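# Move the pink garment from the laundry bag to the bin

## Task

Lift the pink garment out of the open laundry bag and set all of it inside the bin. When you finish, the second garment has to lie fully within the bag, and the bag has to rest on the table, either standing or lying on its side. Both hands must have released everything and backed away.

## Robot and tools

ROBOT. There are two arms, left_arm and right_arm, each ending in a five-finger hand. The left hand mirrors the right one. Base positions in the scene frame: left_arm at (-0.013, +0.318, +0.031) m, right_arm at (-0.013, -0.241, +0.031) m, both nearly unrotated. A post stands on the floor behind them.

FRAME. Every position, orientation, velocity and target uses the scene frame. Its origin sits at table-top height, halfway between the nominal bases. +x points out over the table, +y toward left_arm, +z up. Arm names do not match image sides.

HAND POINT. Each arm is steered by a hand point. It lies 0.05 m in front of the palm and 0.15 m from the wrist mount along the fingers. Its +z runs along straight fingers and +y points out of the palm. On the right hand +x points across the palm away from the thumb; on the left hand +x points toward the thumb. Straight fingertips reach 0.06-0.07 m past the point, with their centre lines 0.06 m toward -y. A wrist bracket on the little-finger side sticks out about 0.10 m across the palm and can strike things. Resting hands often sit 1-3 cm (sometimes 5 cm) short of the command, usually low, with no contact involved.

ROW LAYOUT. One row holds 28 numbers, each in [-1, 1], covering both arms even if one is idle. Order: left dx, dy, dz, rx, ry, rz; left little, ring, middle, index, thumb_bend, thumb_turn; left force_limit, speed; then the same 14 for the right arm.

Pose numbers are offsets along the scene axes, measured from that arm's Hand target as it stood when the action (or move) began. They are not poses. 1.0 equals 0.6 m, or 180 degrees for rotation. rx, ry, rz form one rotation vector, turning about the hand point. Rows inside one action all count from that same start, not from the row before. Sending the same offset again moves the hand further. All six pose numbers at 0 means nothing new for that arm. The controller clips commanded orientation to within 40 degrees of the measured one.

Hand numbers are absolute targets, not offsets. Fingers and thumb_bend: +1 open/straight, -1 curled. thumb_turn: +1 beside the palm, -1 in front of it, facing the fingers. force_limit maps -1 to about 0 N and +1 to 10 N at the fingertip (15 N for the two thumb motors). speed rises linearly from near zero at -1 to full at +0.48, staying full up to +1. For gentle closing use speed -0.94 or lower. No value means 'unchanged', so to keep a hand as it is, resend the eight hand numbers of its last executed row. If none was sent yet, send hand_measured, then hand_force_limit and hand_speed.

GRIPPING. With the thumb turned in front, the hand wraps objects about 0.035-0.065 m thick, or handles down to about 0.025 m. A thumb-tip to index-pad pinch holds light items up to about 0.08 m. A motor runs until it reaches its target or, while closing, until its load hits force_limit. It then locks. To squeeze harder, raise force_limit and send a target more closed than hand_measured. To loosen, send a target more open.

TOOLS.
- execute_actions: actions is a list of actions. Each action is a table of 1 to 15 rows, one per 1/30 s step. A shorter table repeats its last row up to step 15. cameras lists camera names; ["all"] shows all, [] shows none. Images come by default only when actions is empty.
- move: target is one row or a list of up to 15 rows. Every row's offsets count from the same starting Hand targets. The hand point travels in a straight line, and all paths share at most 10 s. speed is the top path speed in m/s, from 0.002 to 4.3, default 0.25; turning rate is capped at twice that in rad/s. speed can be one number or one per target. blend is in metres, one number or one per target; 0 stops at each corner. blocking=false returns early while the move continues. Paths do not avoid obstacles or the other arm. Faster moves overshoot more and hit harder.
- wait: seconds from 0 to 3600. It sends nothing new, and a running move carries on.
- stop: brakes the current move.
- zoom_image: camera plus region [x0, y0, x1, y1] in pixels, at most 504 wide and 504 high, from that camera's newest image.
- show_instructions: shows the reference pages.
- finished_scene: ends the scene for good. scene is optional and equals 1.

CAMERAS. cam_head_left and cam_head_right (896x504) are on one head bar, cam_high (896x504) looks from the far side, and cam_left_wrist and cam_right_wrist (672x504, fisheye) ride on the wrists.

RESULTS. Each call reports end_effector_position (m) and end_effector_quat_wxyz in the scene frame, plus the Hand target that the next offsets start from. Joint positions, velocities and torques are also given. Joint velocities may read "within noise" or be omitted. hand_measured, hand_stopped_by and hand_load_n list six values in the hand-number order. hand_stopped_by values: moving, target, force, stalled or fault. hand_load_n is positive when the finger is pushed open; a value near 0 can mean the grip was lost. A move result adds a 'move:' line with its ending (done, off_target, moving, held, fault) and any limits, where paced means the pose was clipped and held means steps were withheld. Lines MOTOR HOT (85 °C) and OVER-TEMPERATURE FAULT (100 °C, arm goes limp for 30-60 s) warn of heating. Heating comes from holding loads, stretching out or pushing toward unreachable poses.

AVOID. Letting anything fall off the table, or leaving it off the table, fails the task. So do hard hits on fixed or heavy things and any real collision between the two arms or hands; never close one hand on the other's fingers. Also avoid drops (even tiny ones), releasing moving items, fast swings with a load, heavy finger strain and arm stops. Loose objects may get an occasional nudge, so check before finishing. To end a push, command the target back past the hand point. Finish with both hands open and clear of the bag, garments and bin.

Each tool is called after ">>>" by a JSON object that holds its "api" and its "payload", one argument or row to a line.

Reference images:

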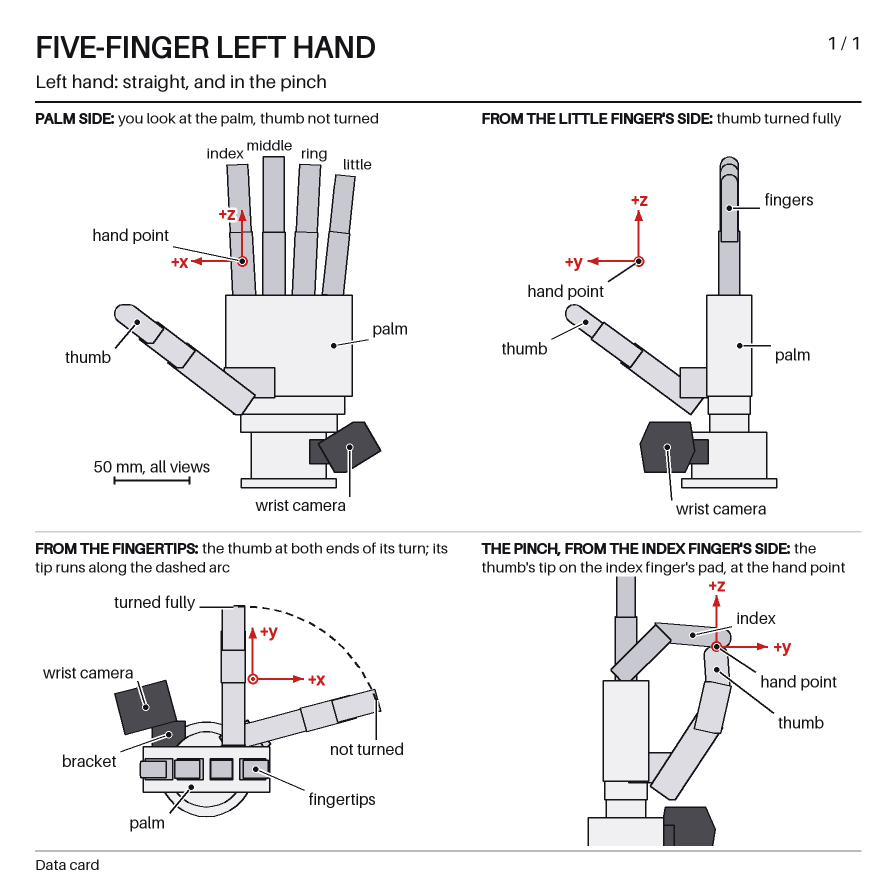

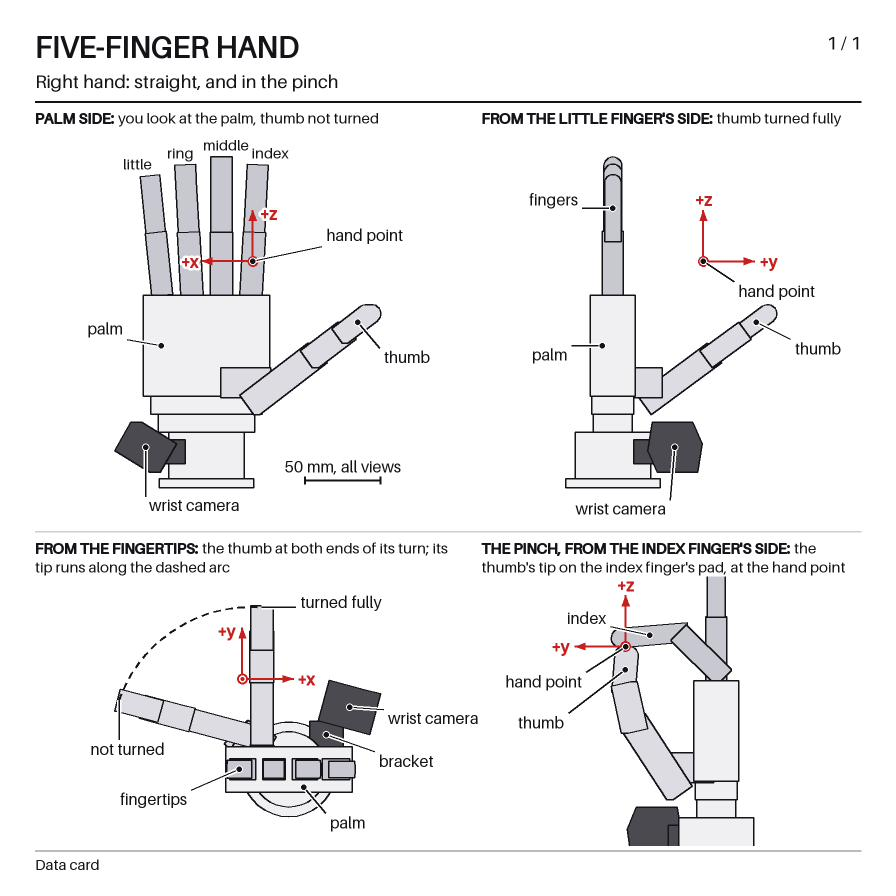

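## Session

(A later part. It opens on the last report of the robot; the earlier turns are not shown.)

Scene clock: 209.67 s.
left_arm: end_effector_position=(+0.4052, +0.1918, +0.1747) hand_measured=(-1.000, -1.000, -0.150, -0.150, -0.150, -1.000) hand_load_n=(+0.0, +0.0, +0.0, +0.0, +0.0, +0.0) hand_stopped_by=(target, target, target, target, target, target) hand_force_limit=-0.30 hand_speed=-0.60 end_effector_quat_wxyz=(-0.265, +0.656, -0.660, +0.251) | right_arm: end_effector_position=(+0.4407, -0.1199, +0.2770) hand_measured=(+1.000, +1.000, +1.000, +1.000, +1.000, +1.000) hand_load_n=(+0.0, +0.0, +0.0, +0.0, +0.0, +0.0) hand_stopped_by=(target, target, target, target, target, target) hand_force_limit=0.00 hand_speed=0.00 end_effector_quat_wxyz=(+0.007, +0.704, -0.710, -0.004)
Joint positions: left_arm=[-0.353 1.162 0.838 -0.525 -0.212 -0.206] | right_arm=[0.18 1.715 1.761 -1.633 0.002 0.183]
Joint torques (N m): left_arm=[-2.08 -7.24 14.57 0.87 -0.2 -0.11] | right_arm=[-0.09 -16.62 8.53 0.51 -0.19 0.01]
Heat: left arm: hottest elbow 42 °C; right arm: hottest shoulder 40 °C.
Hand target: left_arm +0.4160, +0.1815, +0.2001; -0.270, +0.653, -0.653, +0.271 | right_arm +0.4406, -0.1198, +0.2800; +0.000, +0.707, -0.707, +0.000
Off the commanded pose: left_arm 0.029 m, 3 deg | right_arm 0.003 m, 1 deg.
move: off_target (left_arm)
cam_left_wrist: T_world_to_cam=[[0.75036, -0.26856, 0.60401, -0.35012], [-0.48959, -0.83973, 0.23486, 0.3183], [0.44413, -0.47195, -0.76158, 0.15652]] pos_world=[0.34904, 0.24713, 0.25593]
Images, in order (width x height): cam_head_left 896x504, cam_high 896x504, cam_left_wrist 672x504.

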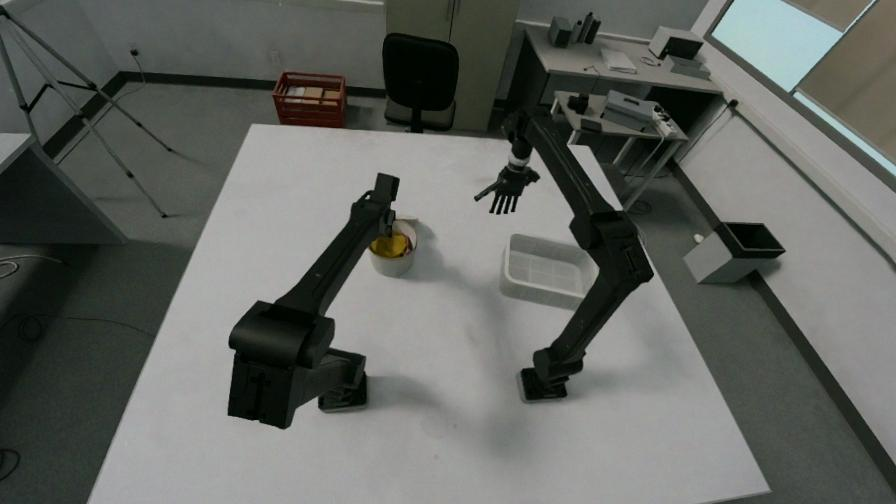

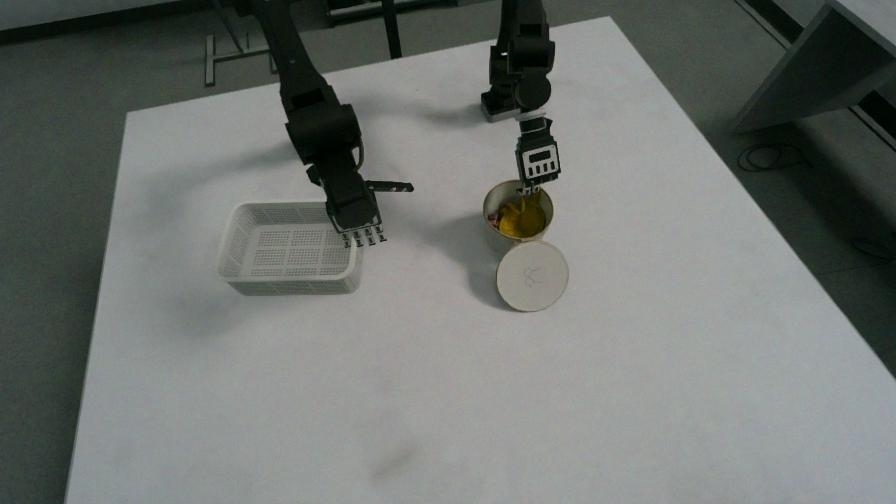

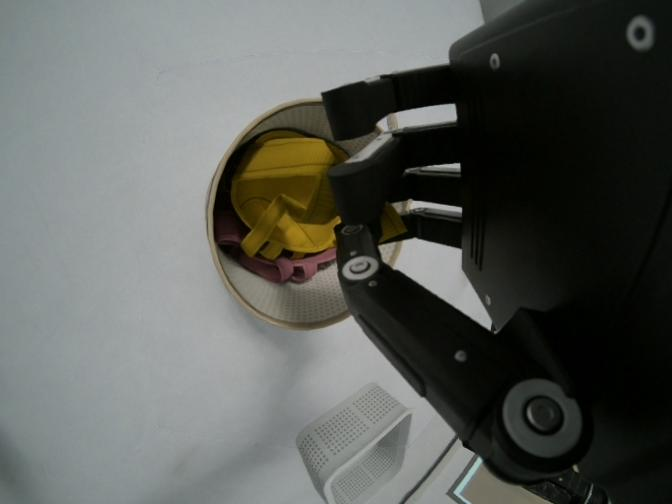

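>>> {"api": "move", "payload": {
  "target": [
    [0.0,0,0.0,0,0,0,-1,-1,-0.25,-0.25,-0.25,-1,0.0,-0.6,0,0,0,0,0,0,1,1,1,1,1,1,0,0],
    [0.02,0,0.1,0,0,0,-1,-1,-0.25,-0.25,-0.25,-1,0.0,-0.6,0,0,0,0,0,0,1,1,1,1,1,1,0,0]
  ],
  "speed": 0.06,
  "cameras": ["cam_left_wrist","cam_high","cam_head_left"]
}}

>>> {"api": "zoom_image", "payload": {
  "camera": "cam_high",
  "region": [460, 120, 600, 280]
}}

>>> {"api": "zoom_image", "payload": {
  "camera": "cam_left_wrist",
  "region": [100, 80, 480, 460]
}}

>>> {"api": "zoom_image", "payload": {
  "camera": "cam_head_left",
  "region": [340, 180, 460, 300]
}}

Scene clock: 212.33 s.
left_arm: end_effector_position=(+0.4183, +0.1874, +0.2336) hand_measured=(-1.000, -1.000, -0.216, -0.218, -0.200, -1.000) hand_load_n=(+0.0, +0.0, +10.5, +7.0, +10.0, +0.5) hand_stopped_by=(target, target, force, force, force, target) hand_force_limit=0.00 hand_speed=-0.60 end_effector_quat_wxyz=(-0.264, +0.656, -0.661, +0.252) | right_arm: end_effector_position=(+0.4407, -0.1199, +0.2770) hand_measured=(+1.000, +1.000, +1.000, +1.000, +1.000, +1.000) hand_load_n=(+0.0, -0.5, +0.0, +0.0, +0.0, +0.0) hand_stopped_by=(target, target, target, target, target, target) hand_force_limit=0.00 hand_speed=0.00 end_effector_quat_wxyz=(+0.007, +0.704, -0.710, -0.004)
Joint positions: left_arm=[-0.353 1.159 0.994 -0.683 -0.21 -0.206] | right_arm=[0.18 1.715 1.761 -1.633 0.002 0.183]
Joint torques (N m): left_arm=[-0.79 -7.59 15.16 0.98 -0.05 -0.05] | right_arm=[-0.09 -16.62 8.5 0.51 -0.19 0.01]
Heat: left arm: hottest elbow 43 °C; right arm: hottest shoulder 40 °C.
Hand target: left_arm +0.4280, +0.1815, +0.2600; -0.270, +0.653, -0.653, +0.271 | right_arm +0.4406, -0.1198, +0.2800; +0.000, +0.707, -0.707, +0.000
Off the commanded pose: left_arm 0.029 m, 2 deg | right_arm 0.003 m, 1 deg.
move: off_target (left_arm)
cam_left_wrist: T_world_to_cam=[[0.74959, -0.26843, 0.60503, -0.39668], [-0.49097, -0.83854, 0.23624, 0.30721], [0.44392, -0.47413, -0.76035, 0.1936]] pos_world=[0.36224, 0.24292, 0.31463]
Images, in order (width x height): cam_head_left 896x504, cam_high 896x504, cam_left_wrist 672x504.

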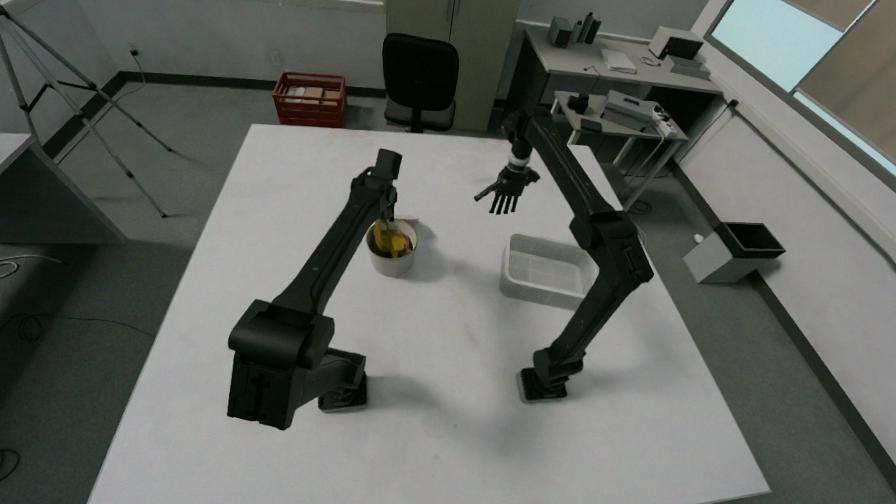

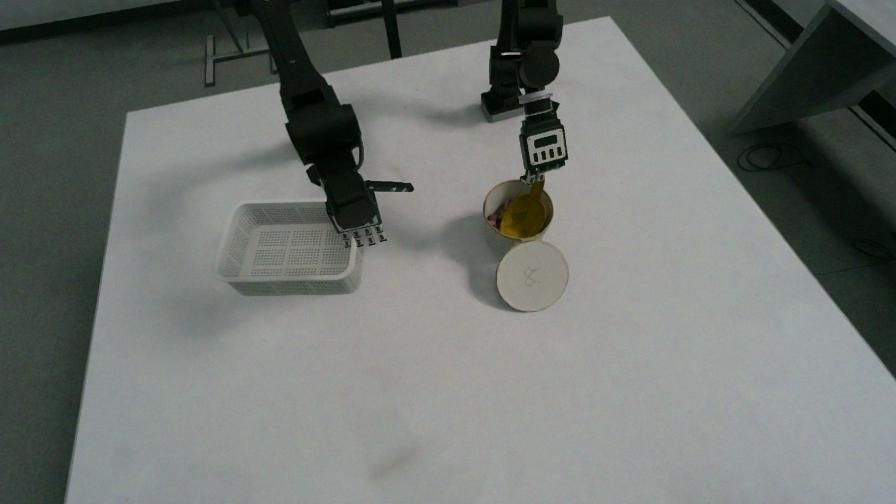

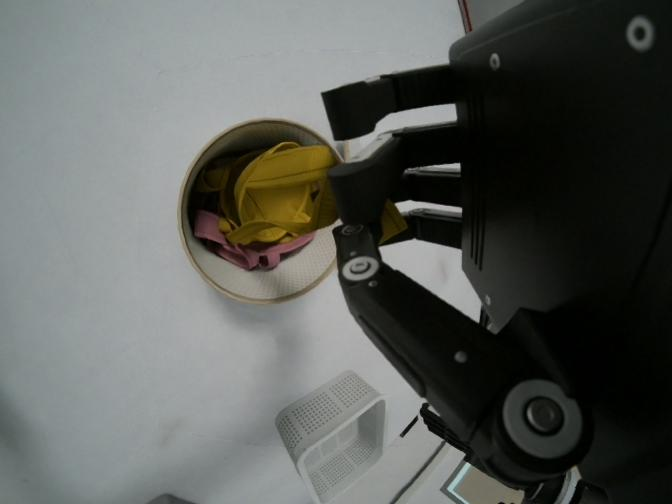

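Scaled by 3.150 from the camera's image (finer frame: 1280x720).

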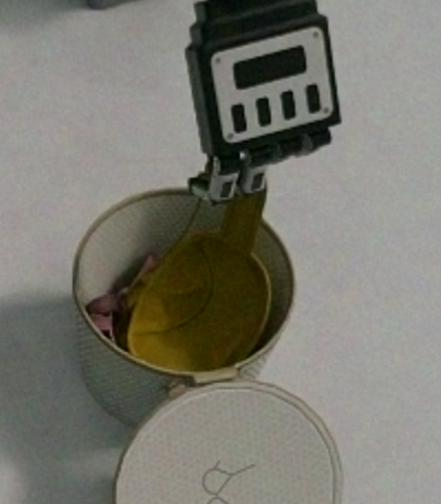

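Scaled by 1.326 from the camera's image (finer frame: 960x720).

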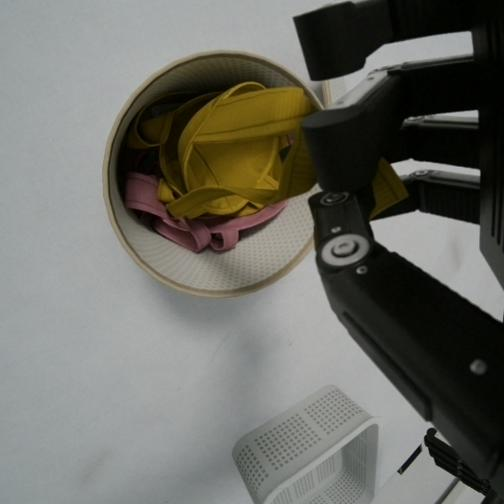

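Scaled by 4.200 from the camera's image (finer frame: 1280x720).

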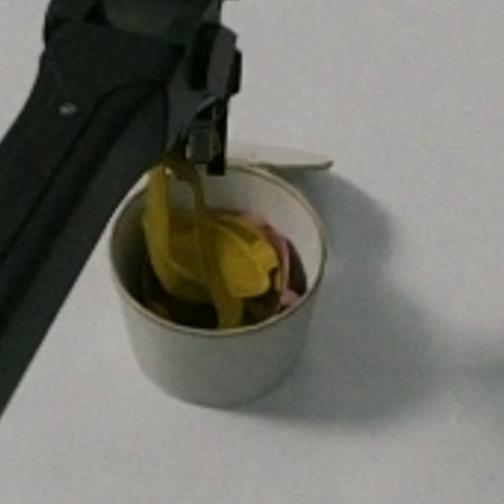

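>>> {"api": "move", "payload": {
  "target": [0.02,0.02,0.2,0,0,0,-1,-1,-0.25,-0.25,-0.25,-1,0.0,-0.6,0,0,0,0,0,0,1,1,1,1,1,1,0,0],
  "speed": 0.08,
  "cameras": ["all"]
}}

>>> {"api": "zoom_image", "payload": {
  "camera": "cam_high",
  "region": [440, 60, 620, 280]
}}

>>> {"api": "zoom_image", "payload": {
  "camera": "cam_left_wrist",
  "region": [100, 80, 480, 460]
}}

>>> {"api": "zoom_image", "payload": {
  "camera": "cam_head_left",
  "region": [340, 130, 480, 300]
}}

Scene clock: 215.00 s.
left_arm: end_effector_position=(+0.4312, +0.1878, +0.3593) hand_measured=(-1.000, -1.000, -0.216, -0.218, -0.200, -1.000) hand_load_n=(+0.0, +0.0, +11.0, +7.0, +10.0, +0.0) hand_stopped_by=(target, target, force, force, force, target) hand_force_limit=0.00 hand_speed=-0.60 end_effector_quat_wxyz=(-0.261, +0.657, -0.657, +0.263) | right_arm: end_effector_position=(+0.4407, -0.1199, +0.2770) hand_measured=(+1.000, +1.000, +1.000, +1.000, +1.000, +1.000) hand_load_n=(+0.0, +0.0, +0.0, +0.0, +0.0, +0.0) hand_stopped_by=(target, target, target, target, target, target) hand_force_limit=0.00 hand_speed=0.00 end_effector_quat_wxyz=(+0.007, +0.704, -0.710, -0.004)
Joint positions: left_arm=[-0.334 1.179 1.333 -0.985 -0.183 -0.201] | right_arm=[0.18 1.715 1.761 -1.633 0.002 0.183]
Joint torques (N m): left_arm=[0.85 -6.65 15.57 1.09 -0.02 0.25] | right_arm=[-0.09 -16.62 8.51 0.53 -0.19 0.01]
Heat: left arm: hottest elbow 43 °C; right arm: hottest shoulder 40 °C.
Hand target: left_arm +0.4400, +0.1934, +0.3799; -0.270, +0.653, -0.653, +0.270 | right_arm +0.4406, -0.1198, +0.2800; +0.000, +0.707, -0.707, +0.000
Off the commanded pose: left_arm 0.023 m, 2 deg | right_arm 0.003 m, 1 deg.
move: off_target (left_arm)
cam_left_wrist: T_world_to_cam=[[0.742, -0.25704, 0.61917, -0.48618], [-0.4952, -0.8327, 0.24775, 0.28085], [0.45191, -0.49045, -0.74515, 0.27782]] pos_world=[0.37427, 0.24515, 0.43847]
cam_right_wrist: T_world_to_cam=[[-0.97982, -0.19618, 0.03825, 0.39524], [-0.15659, 0.87238, 0.46307, 0.05168], [-0.12422, 0.44774, -0.8855, 0.46465]] pos_world=[0.45307, -0.1756, 0.37239]

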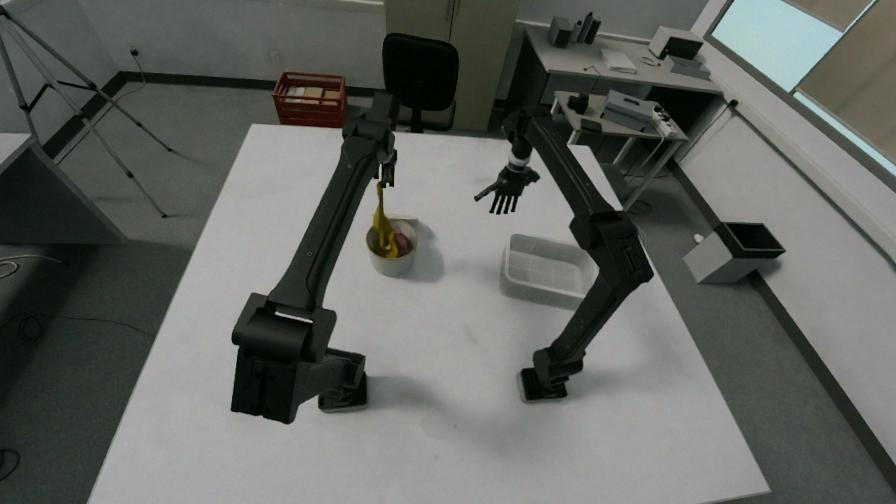

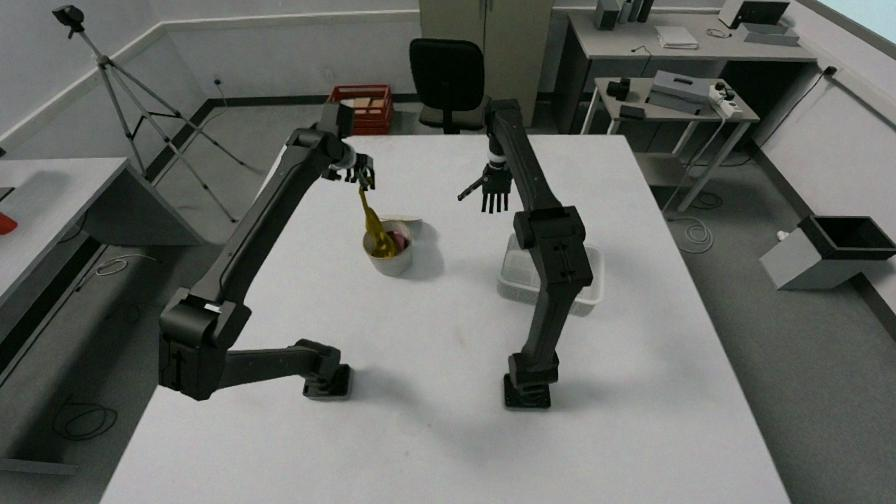

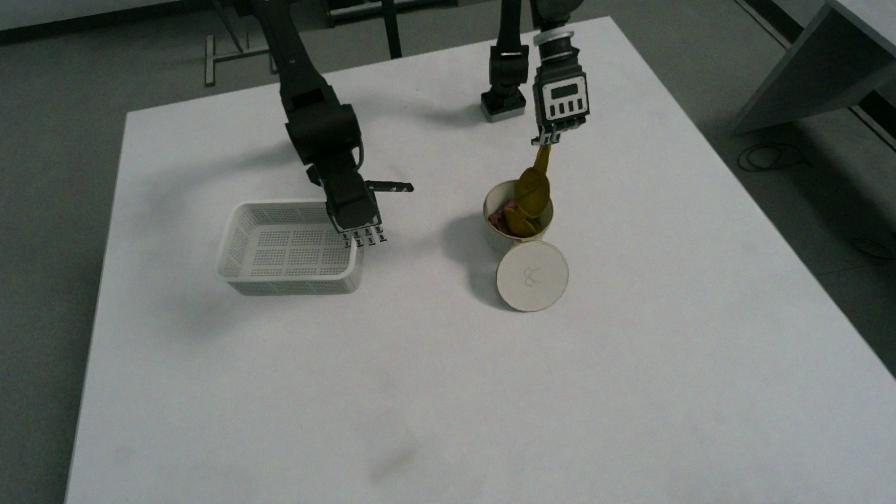

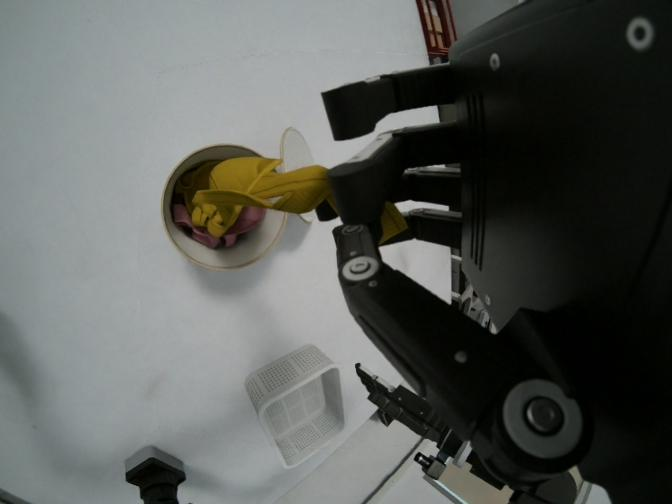

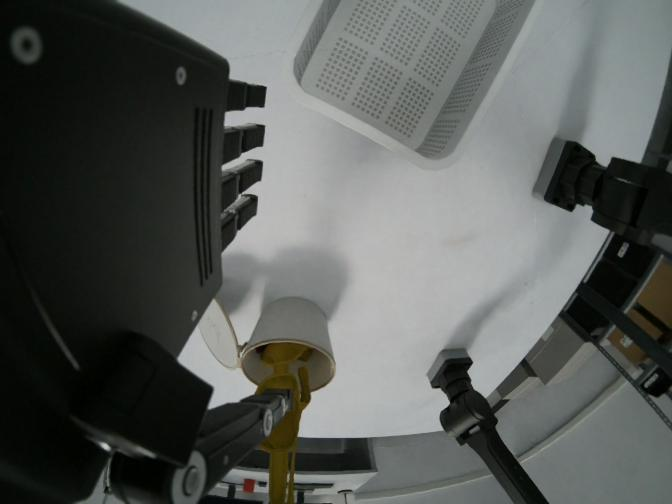

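Scaled by 2.291 from the camera's image (finer frame: 1280x720).

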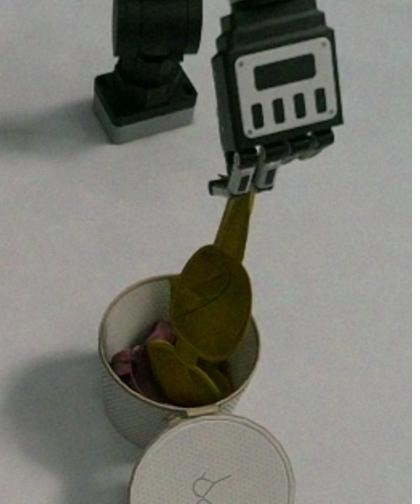

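Scaled by 1.326 from the camera's image (finer frame: 960x720).

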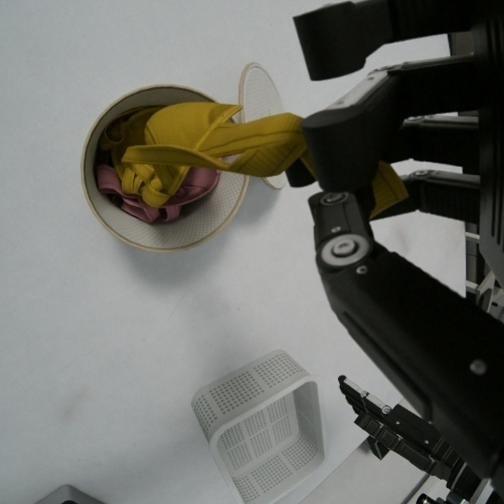

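Scaled by 2.965 from the camera's image (finer frame: 1280x720).

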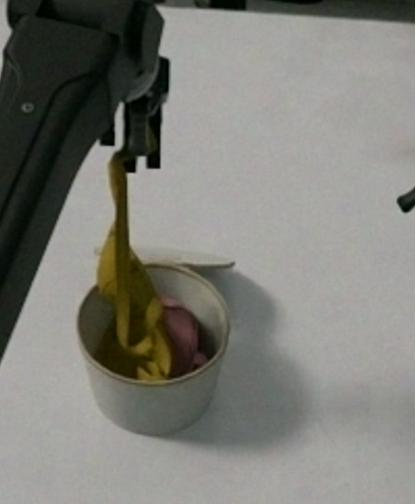

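>>> {"api": "move", "payload": {
  "target": [0.0,0.15,0.07,0,0,0,-1,-1,-0.25,-0.25,-0.25,-1,0.0,-0.6,0,0,0,0,0,0,1,1,1,1,1,1,0,0],
  "speed": 0.08,
  "cameras": ["all"]
}}

>>> {"api": "zoom_image", "payload": {
  "camera": "cam_high",
  "region": [440, 60, 640, 280]
}}

>>> {"api": "zoom_image", "payload": {
  "camera": "cam_left_wrist",
  "region": [100, 80, 480, 460]
}}

>>> {"api": "zoom_image", "payload": {
  "camera": "cam_head_left",
  "region": [340, 130, 480, 300]
}}

Scene clock: 218.13 s.
left_arm: end_effector_position=(+0.4353, +0.2763, +0.3987) hand_measured=(-1.000, -1.000, -0.216, -0.218, -0.200, -1.000) hand_load_n=(+0.0, +0.0, +11.0, +7.0, +9.5, +0.0) hand_stopped_by=(target, target, force, force, force, target) hand_force_limit=0.00 hand_speed=-0.60 end_effector_quat_wxyz=(-0.256, +0.660, -0.656, +0.262) | right_arm: end_effector_position=(+0.4407, -0.1199, +0.2770) hand_measured=(+1.000, +1.000, +1.000, +1.000, +1.000, +1.000) hand_load_n=(+0.0, +0.0, +0.0, +0.0, +0.0, +0.0) hand_stopped_by=(target, target, target, target, target, target) hand_force_limit=0.00 hand_speed=0.00 end_effector_quat_wxyz=(+0.007, +0.704, -0.710, -0.004)
Joint positions: left_arm=[-0.087 1.179 1.439 -1.081 -0.01 -0.026] | right_arm=[0.18 1.715 1.761 -1.633 0.002 0.183]
Joint torques (N m): left_arm=[0.44 -7.36 15.24 0.96 0.05 0.25] | right_arm=[-0.09 -16.67 8.5 0.51 -0.19 0.01]
Heat: left arm: hottest elbow 44 °C; right arm: hottest shoulder 40 °C.
Hand target: left_arm +0.4400, +0.2834, +0.4219; -0.270, +0.653, -0.653, +0.271 | right_arm +0.4406, -0.1198, +0.2800; +0.000, +0.707, -0.707, +0.000
Off the commanded pose: left_arm 0.025 m, 2 deg | right_arm 0.003 m, 1 deg.
move: off_target (left_arm)
cam_left_wrist: T_world_to_cam=[[0.74811, -0.25065, 0.61441, -0.49351], [-0.49103, -0.83191, 0.25849, 0.34046], [0.44634, -0.49507, -0.74544, 0.35248]] pos_world=[0.37905, 0.33404, 0.47796]
cam_right_wrist: T_world_to_cam=[[-0.97982, -0.19618, 0.03825, 0.39524], [-0.15659, 0.87238, 0.46307, 0.05168], [-0.12422, 0.44774, -0.8855, 0.46465]] pos_world=[0.45307, -0.1756, 0.37239]

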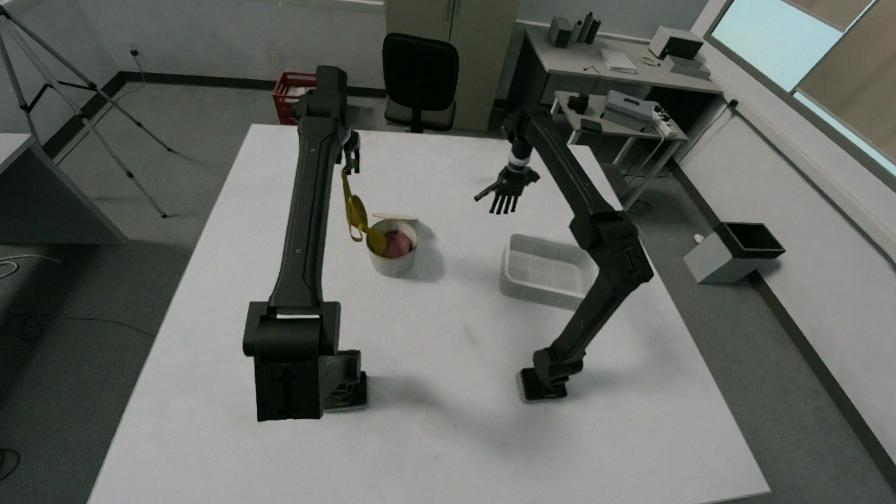

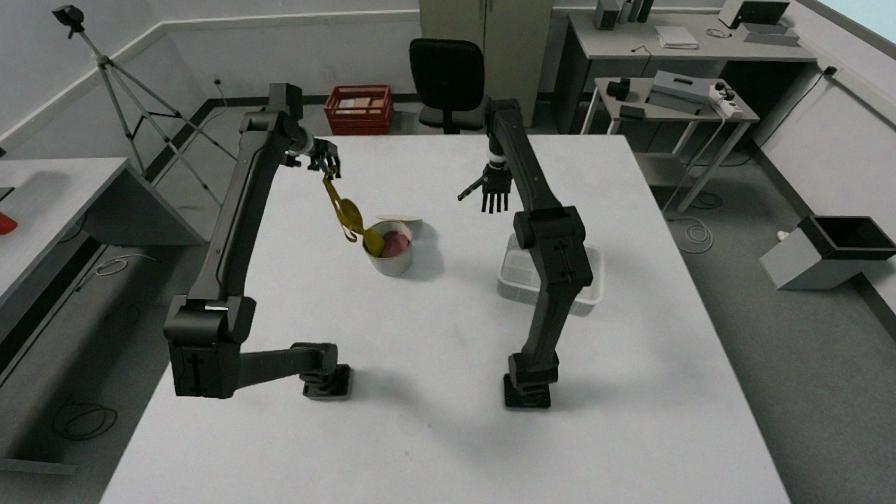

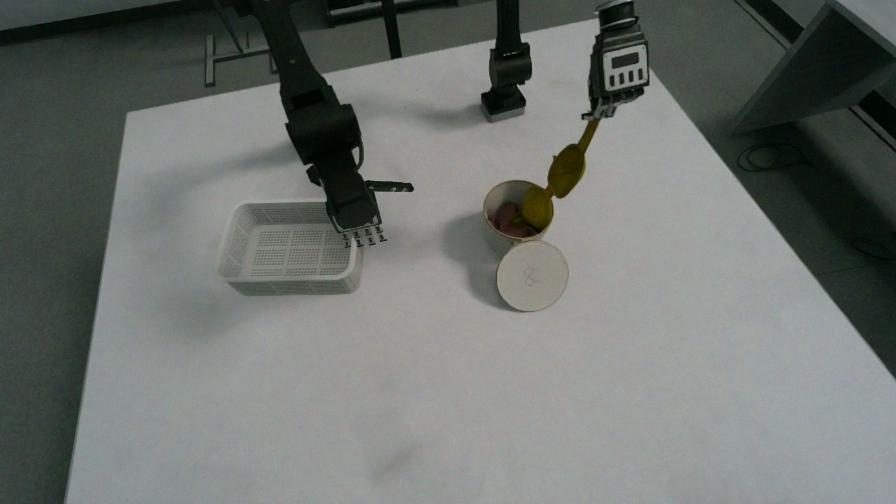

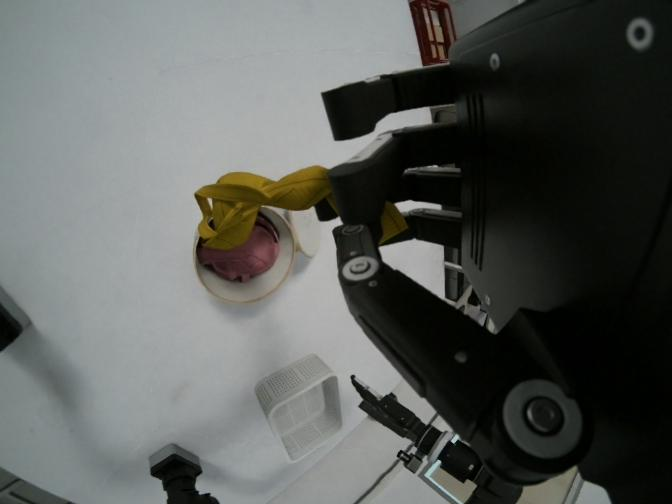

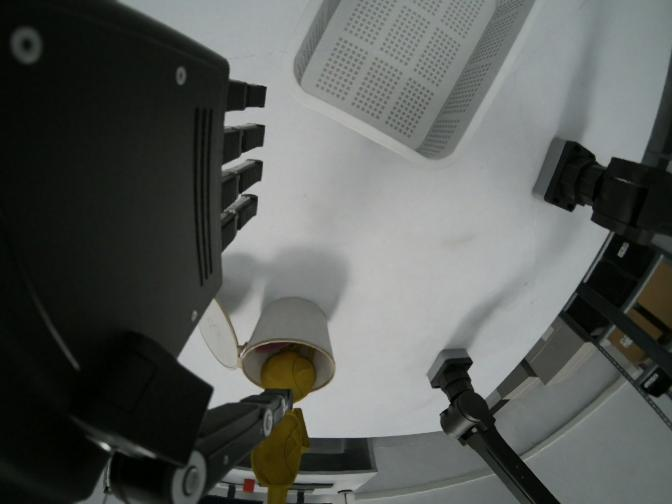

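Scaled by 2.291 from the camera's image (finer frame: 1280x720).

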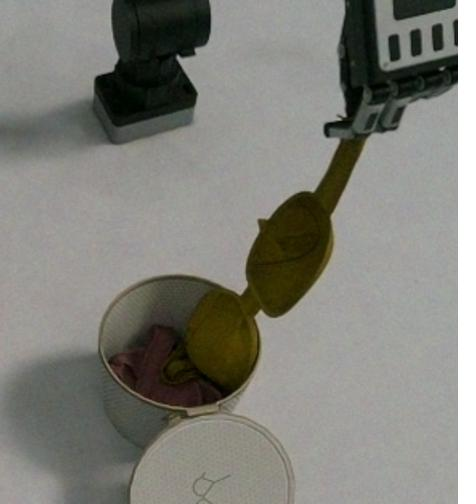

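Scaled by 1.326 from the camera's image (finer frame: 960x720).

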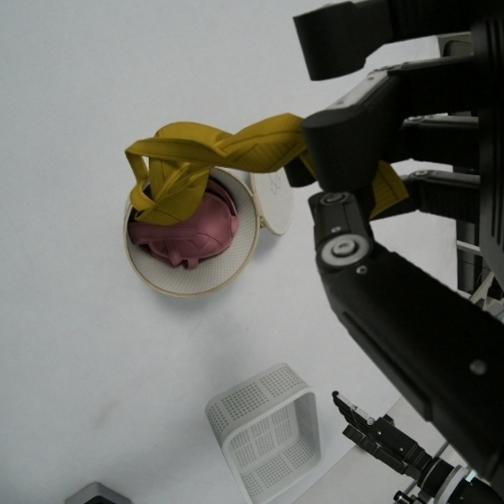

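Scaled by 2.965 from the camera's image (finer frame: 1280x720).

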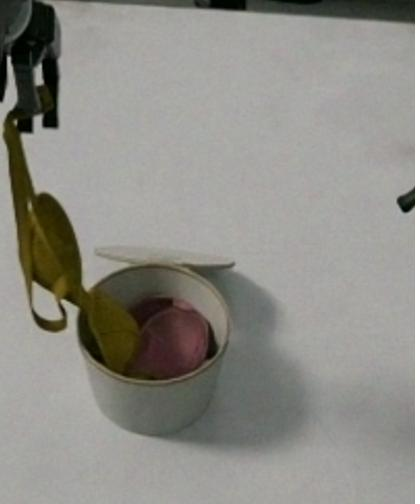

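>>> {"api": "move", "payload": {
  "target": [
    [0,0,0,0,0,0,-1,-1,-0.25,-0.25,-0.25,-1,0.0,-0.6,0.0,0.2,0.0,0.0894,-0.239,0.2158,-1,-1,0.4,0.4,0.4,-1,0,0],
    [0,0,0,0,0,0,-1,-1,-0.25,-0.25,-0.25,-1,0.0,-0.6,-0.017,0.417,-0.133,0.0894,-0.239,0.2158,-1,-1,0.4,0.4,0.4,-1,0,0]
  ],
  "speed": 0.2,
  "cameras": ["all"]
}}

>>> {"api": "zoom_image", "payload": {
  "camera": "cam_high",
  "region": [440, 80, 620, 280]
}}

>>> {"api": "zoom_image", "payload": {
  "camera": "cam_right_wrist",
  "region": [200, 80, 580, 460]
}}

Scene clock: 224.27 s.
left_arm: end_effector_position=(+0.4353, +0.2763, +0.3987) hand_measured=(-1.000, -1.000, -0.216, -0.218, -0.200, -1.000) hand_load_n=(+0.0, +0.5, +11.0, +7.0, +9.5, +0.0) hand_stopped_by=(target, target, force, force, force, target) hand_force_limit=0.00 hand_speed=-0.60 end_effector_quat_wxyz=(-0.256, +0.659, -0.657, +0.262) | right_arm: end_effector_position=(+0.4257, +0.1236, +0.2003) hand_measured=(-1.000, -1.000, +0.400, +1.000, +0.400, -1.000) hand_load_n=(+0.0, +0.0, +0.0, +0.0, +0.0, +0.0) hand_stopped_by=(target, target, target, fault, target, target) hand_force_limit=0.00 hand_speed=0.00 end_effector_quat_wxyz=(-0.343, +0.844, -0.381, +0.157)
Joint positions: left_arm=[-0.087 1.179 1.439 -1.081 -0.01 -0.025] | right_arm=[0.632 1.497 1.205 -0.506 -0.064 -0.071]
Joint torques (N m): left_arm=[1.03 -7 15.12 0.98 0.06 0.25] | right_arm=[0.26 -12.34 10.5 2.04 -0.01 0.18]
Heat: left arm: hottest elbow 46 °C; right arm: hottest shoulder 40 °C.
Hand target: left_arm +0.4400, +0.2834, +0.4219; -0.270, +0.653, -0.653, +0.271 | right_arm +0.4304, +0.1304, +0.2002; -0.348, +0.841, -0.383, +0.159
Off the commanded pose: left_arm 0.025 m, 2 deg | right_arm 0.008 m, 1 deg.
move: done
cam_left_wrist: T_world_to_cam=[[0.74796, -0.25138, 0.61431, -0.49316], [-0.49152, -0.83174, 0.2581, 0.34078], [0.44606, -0.49499, -0.74566, 0.35266]] pos_world=[0.37905, 0.33404, 0.47796]
cam_right_wrist: T_world_to_cam=[[-0.39992, -0.62849, -0.66713, 0.37909], [-0.91026, 0.35747, 0.2089, 0.3078], [0.10719, 0.69081, -0.71505, 0.12317]] pos_world=[0.41858, 0.04313, 0.27668]

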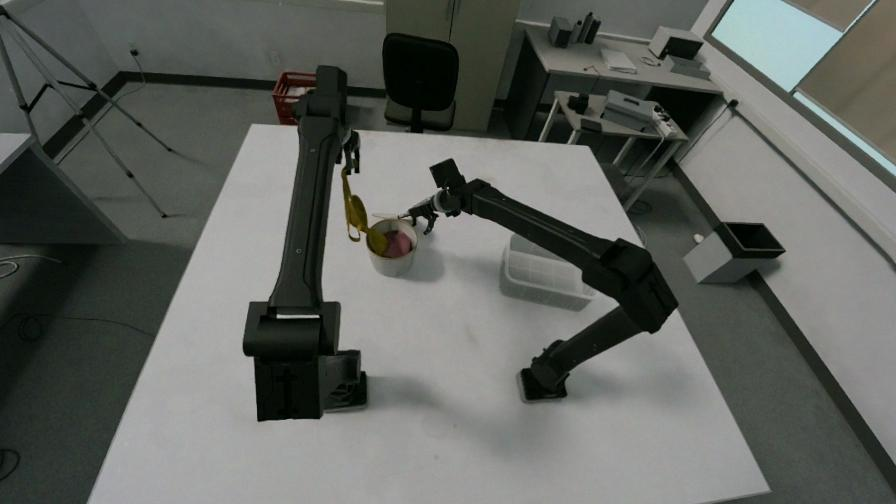

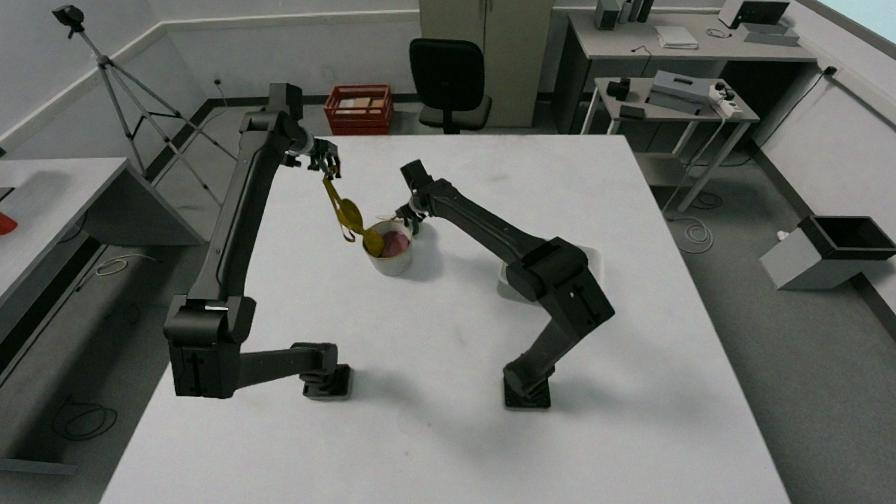

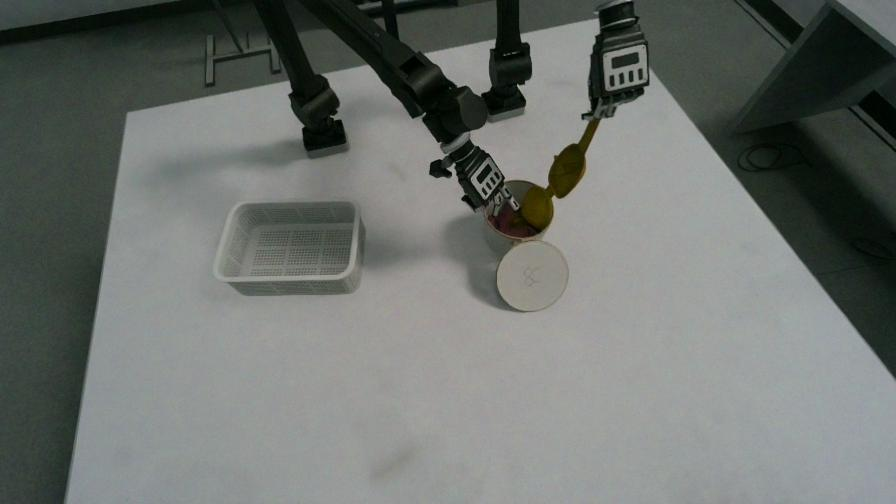

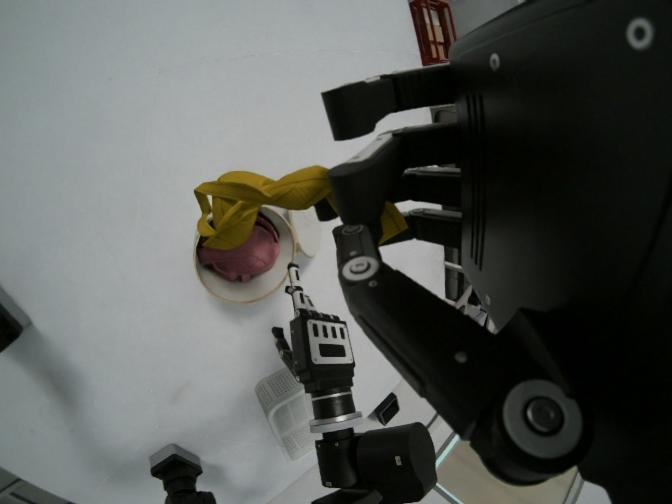

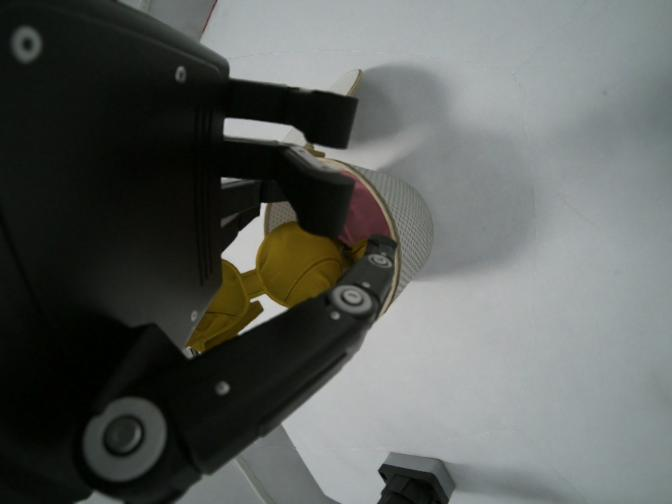

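Scaled by 2.520 from the camera's image (finer frame: 1280x720).

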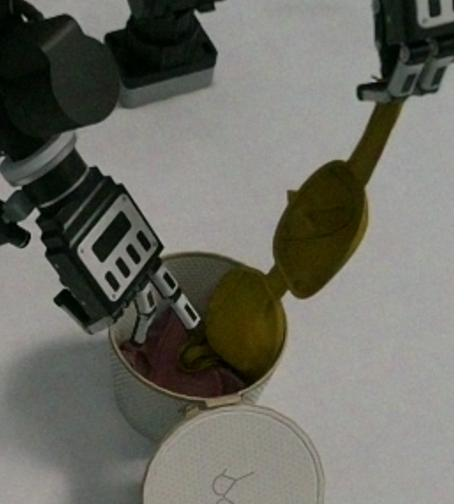

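Scaled by 1.326 from the camera's image (finer frame: 960x720).

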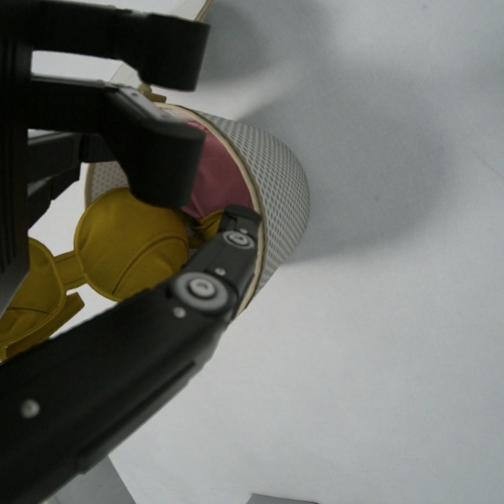

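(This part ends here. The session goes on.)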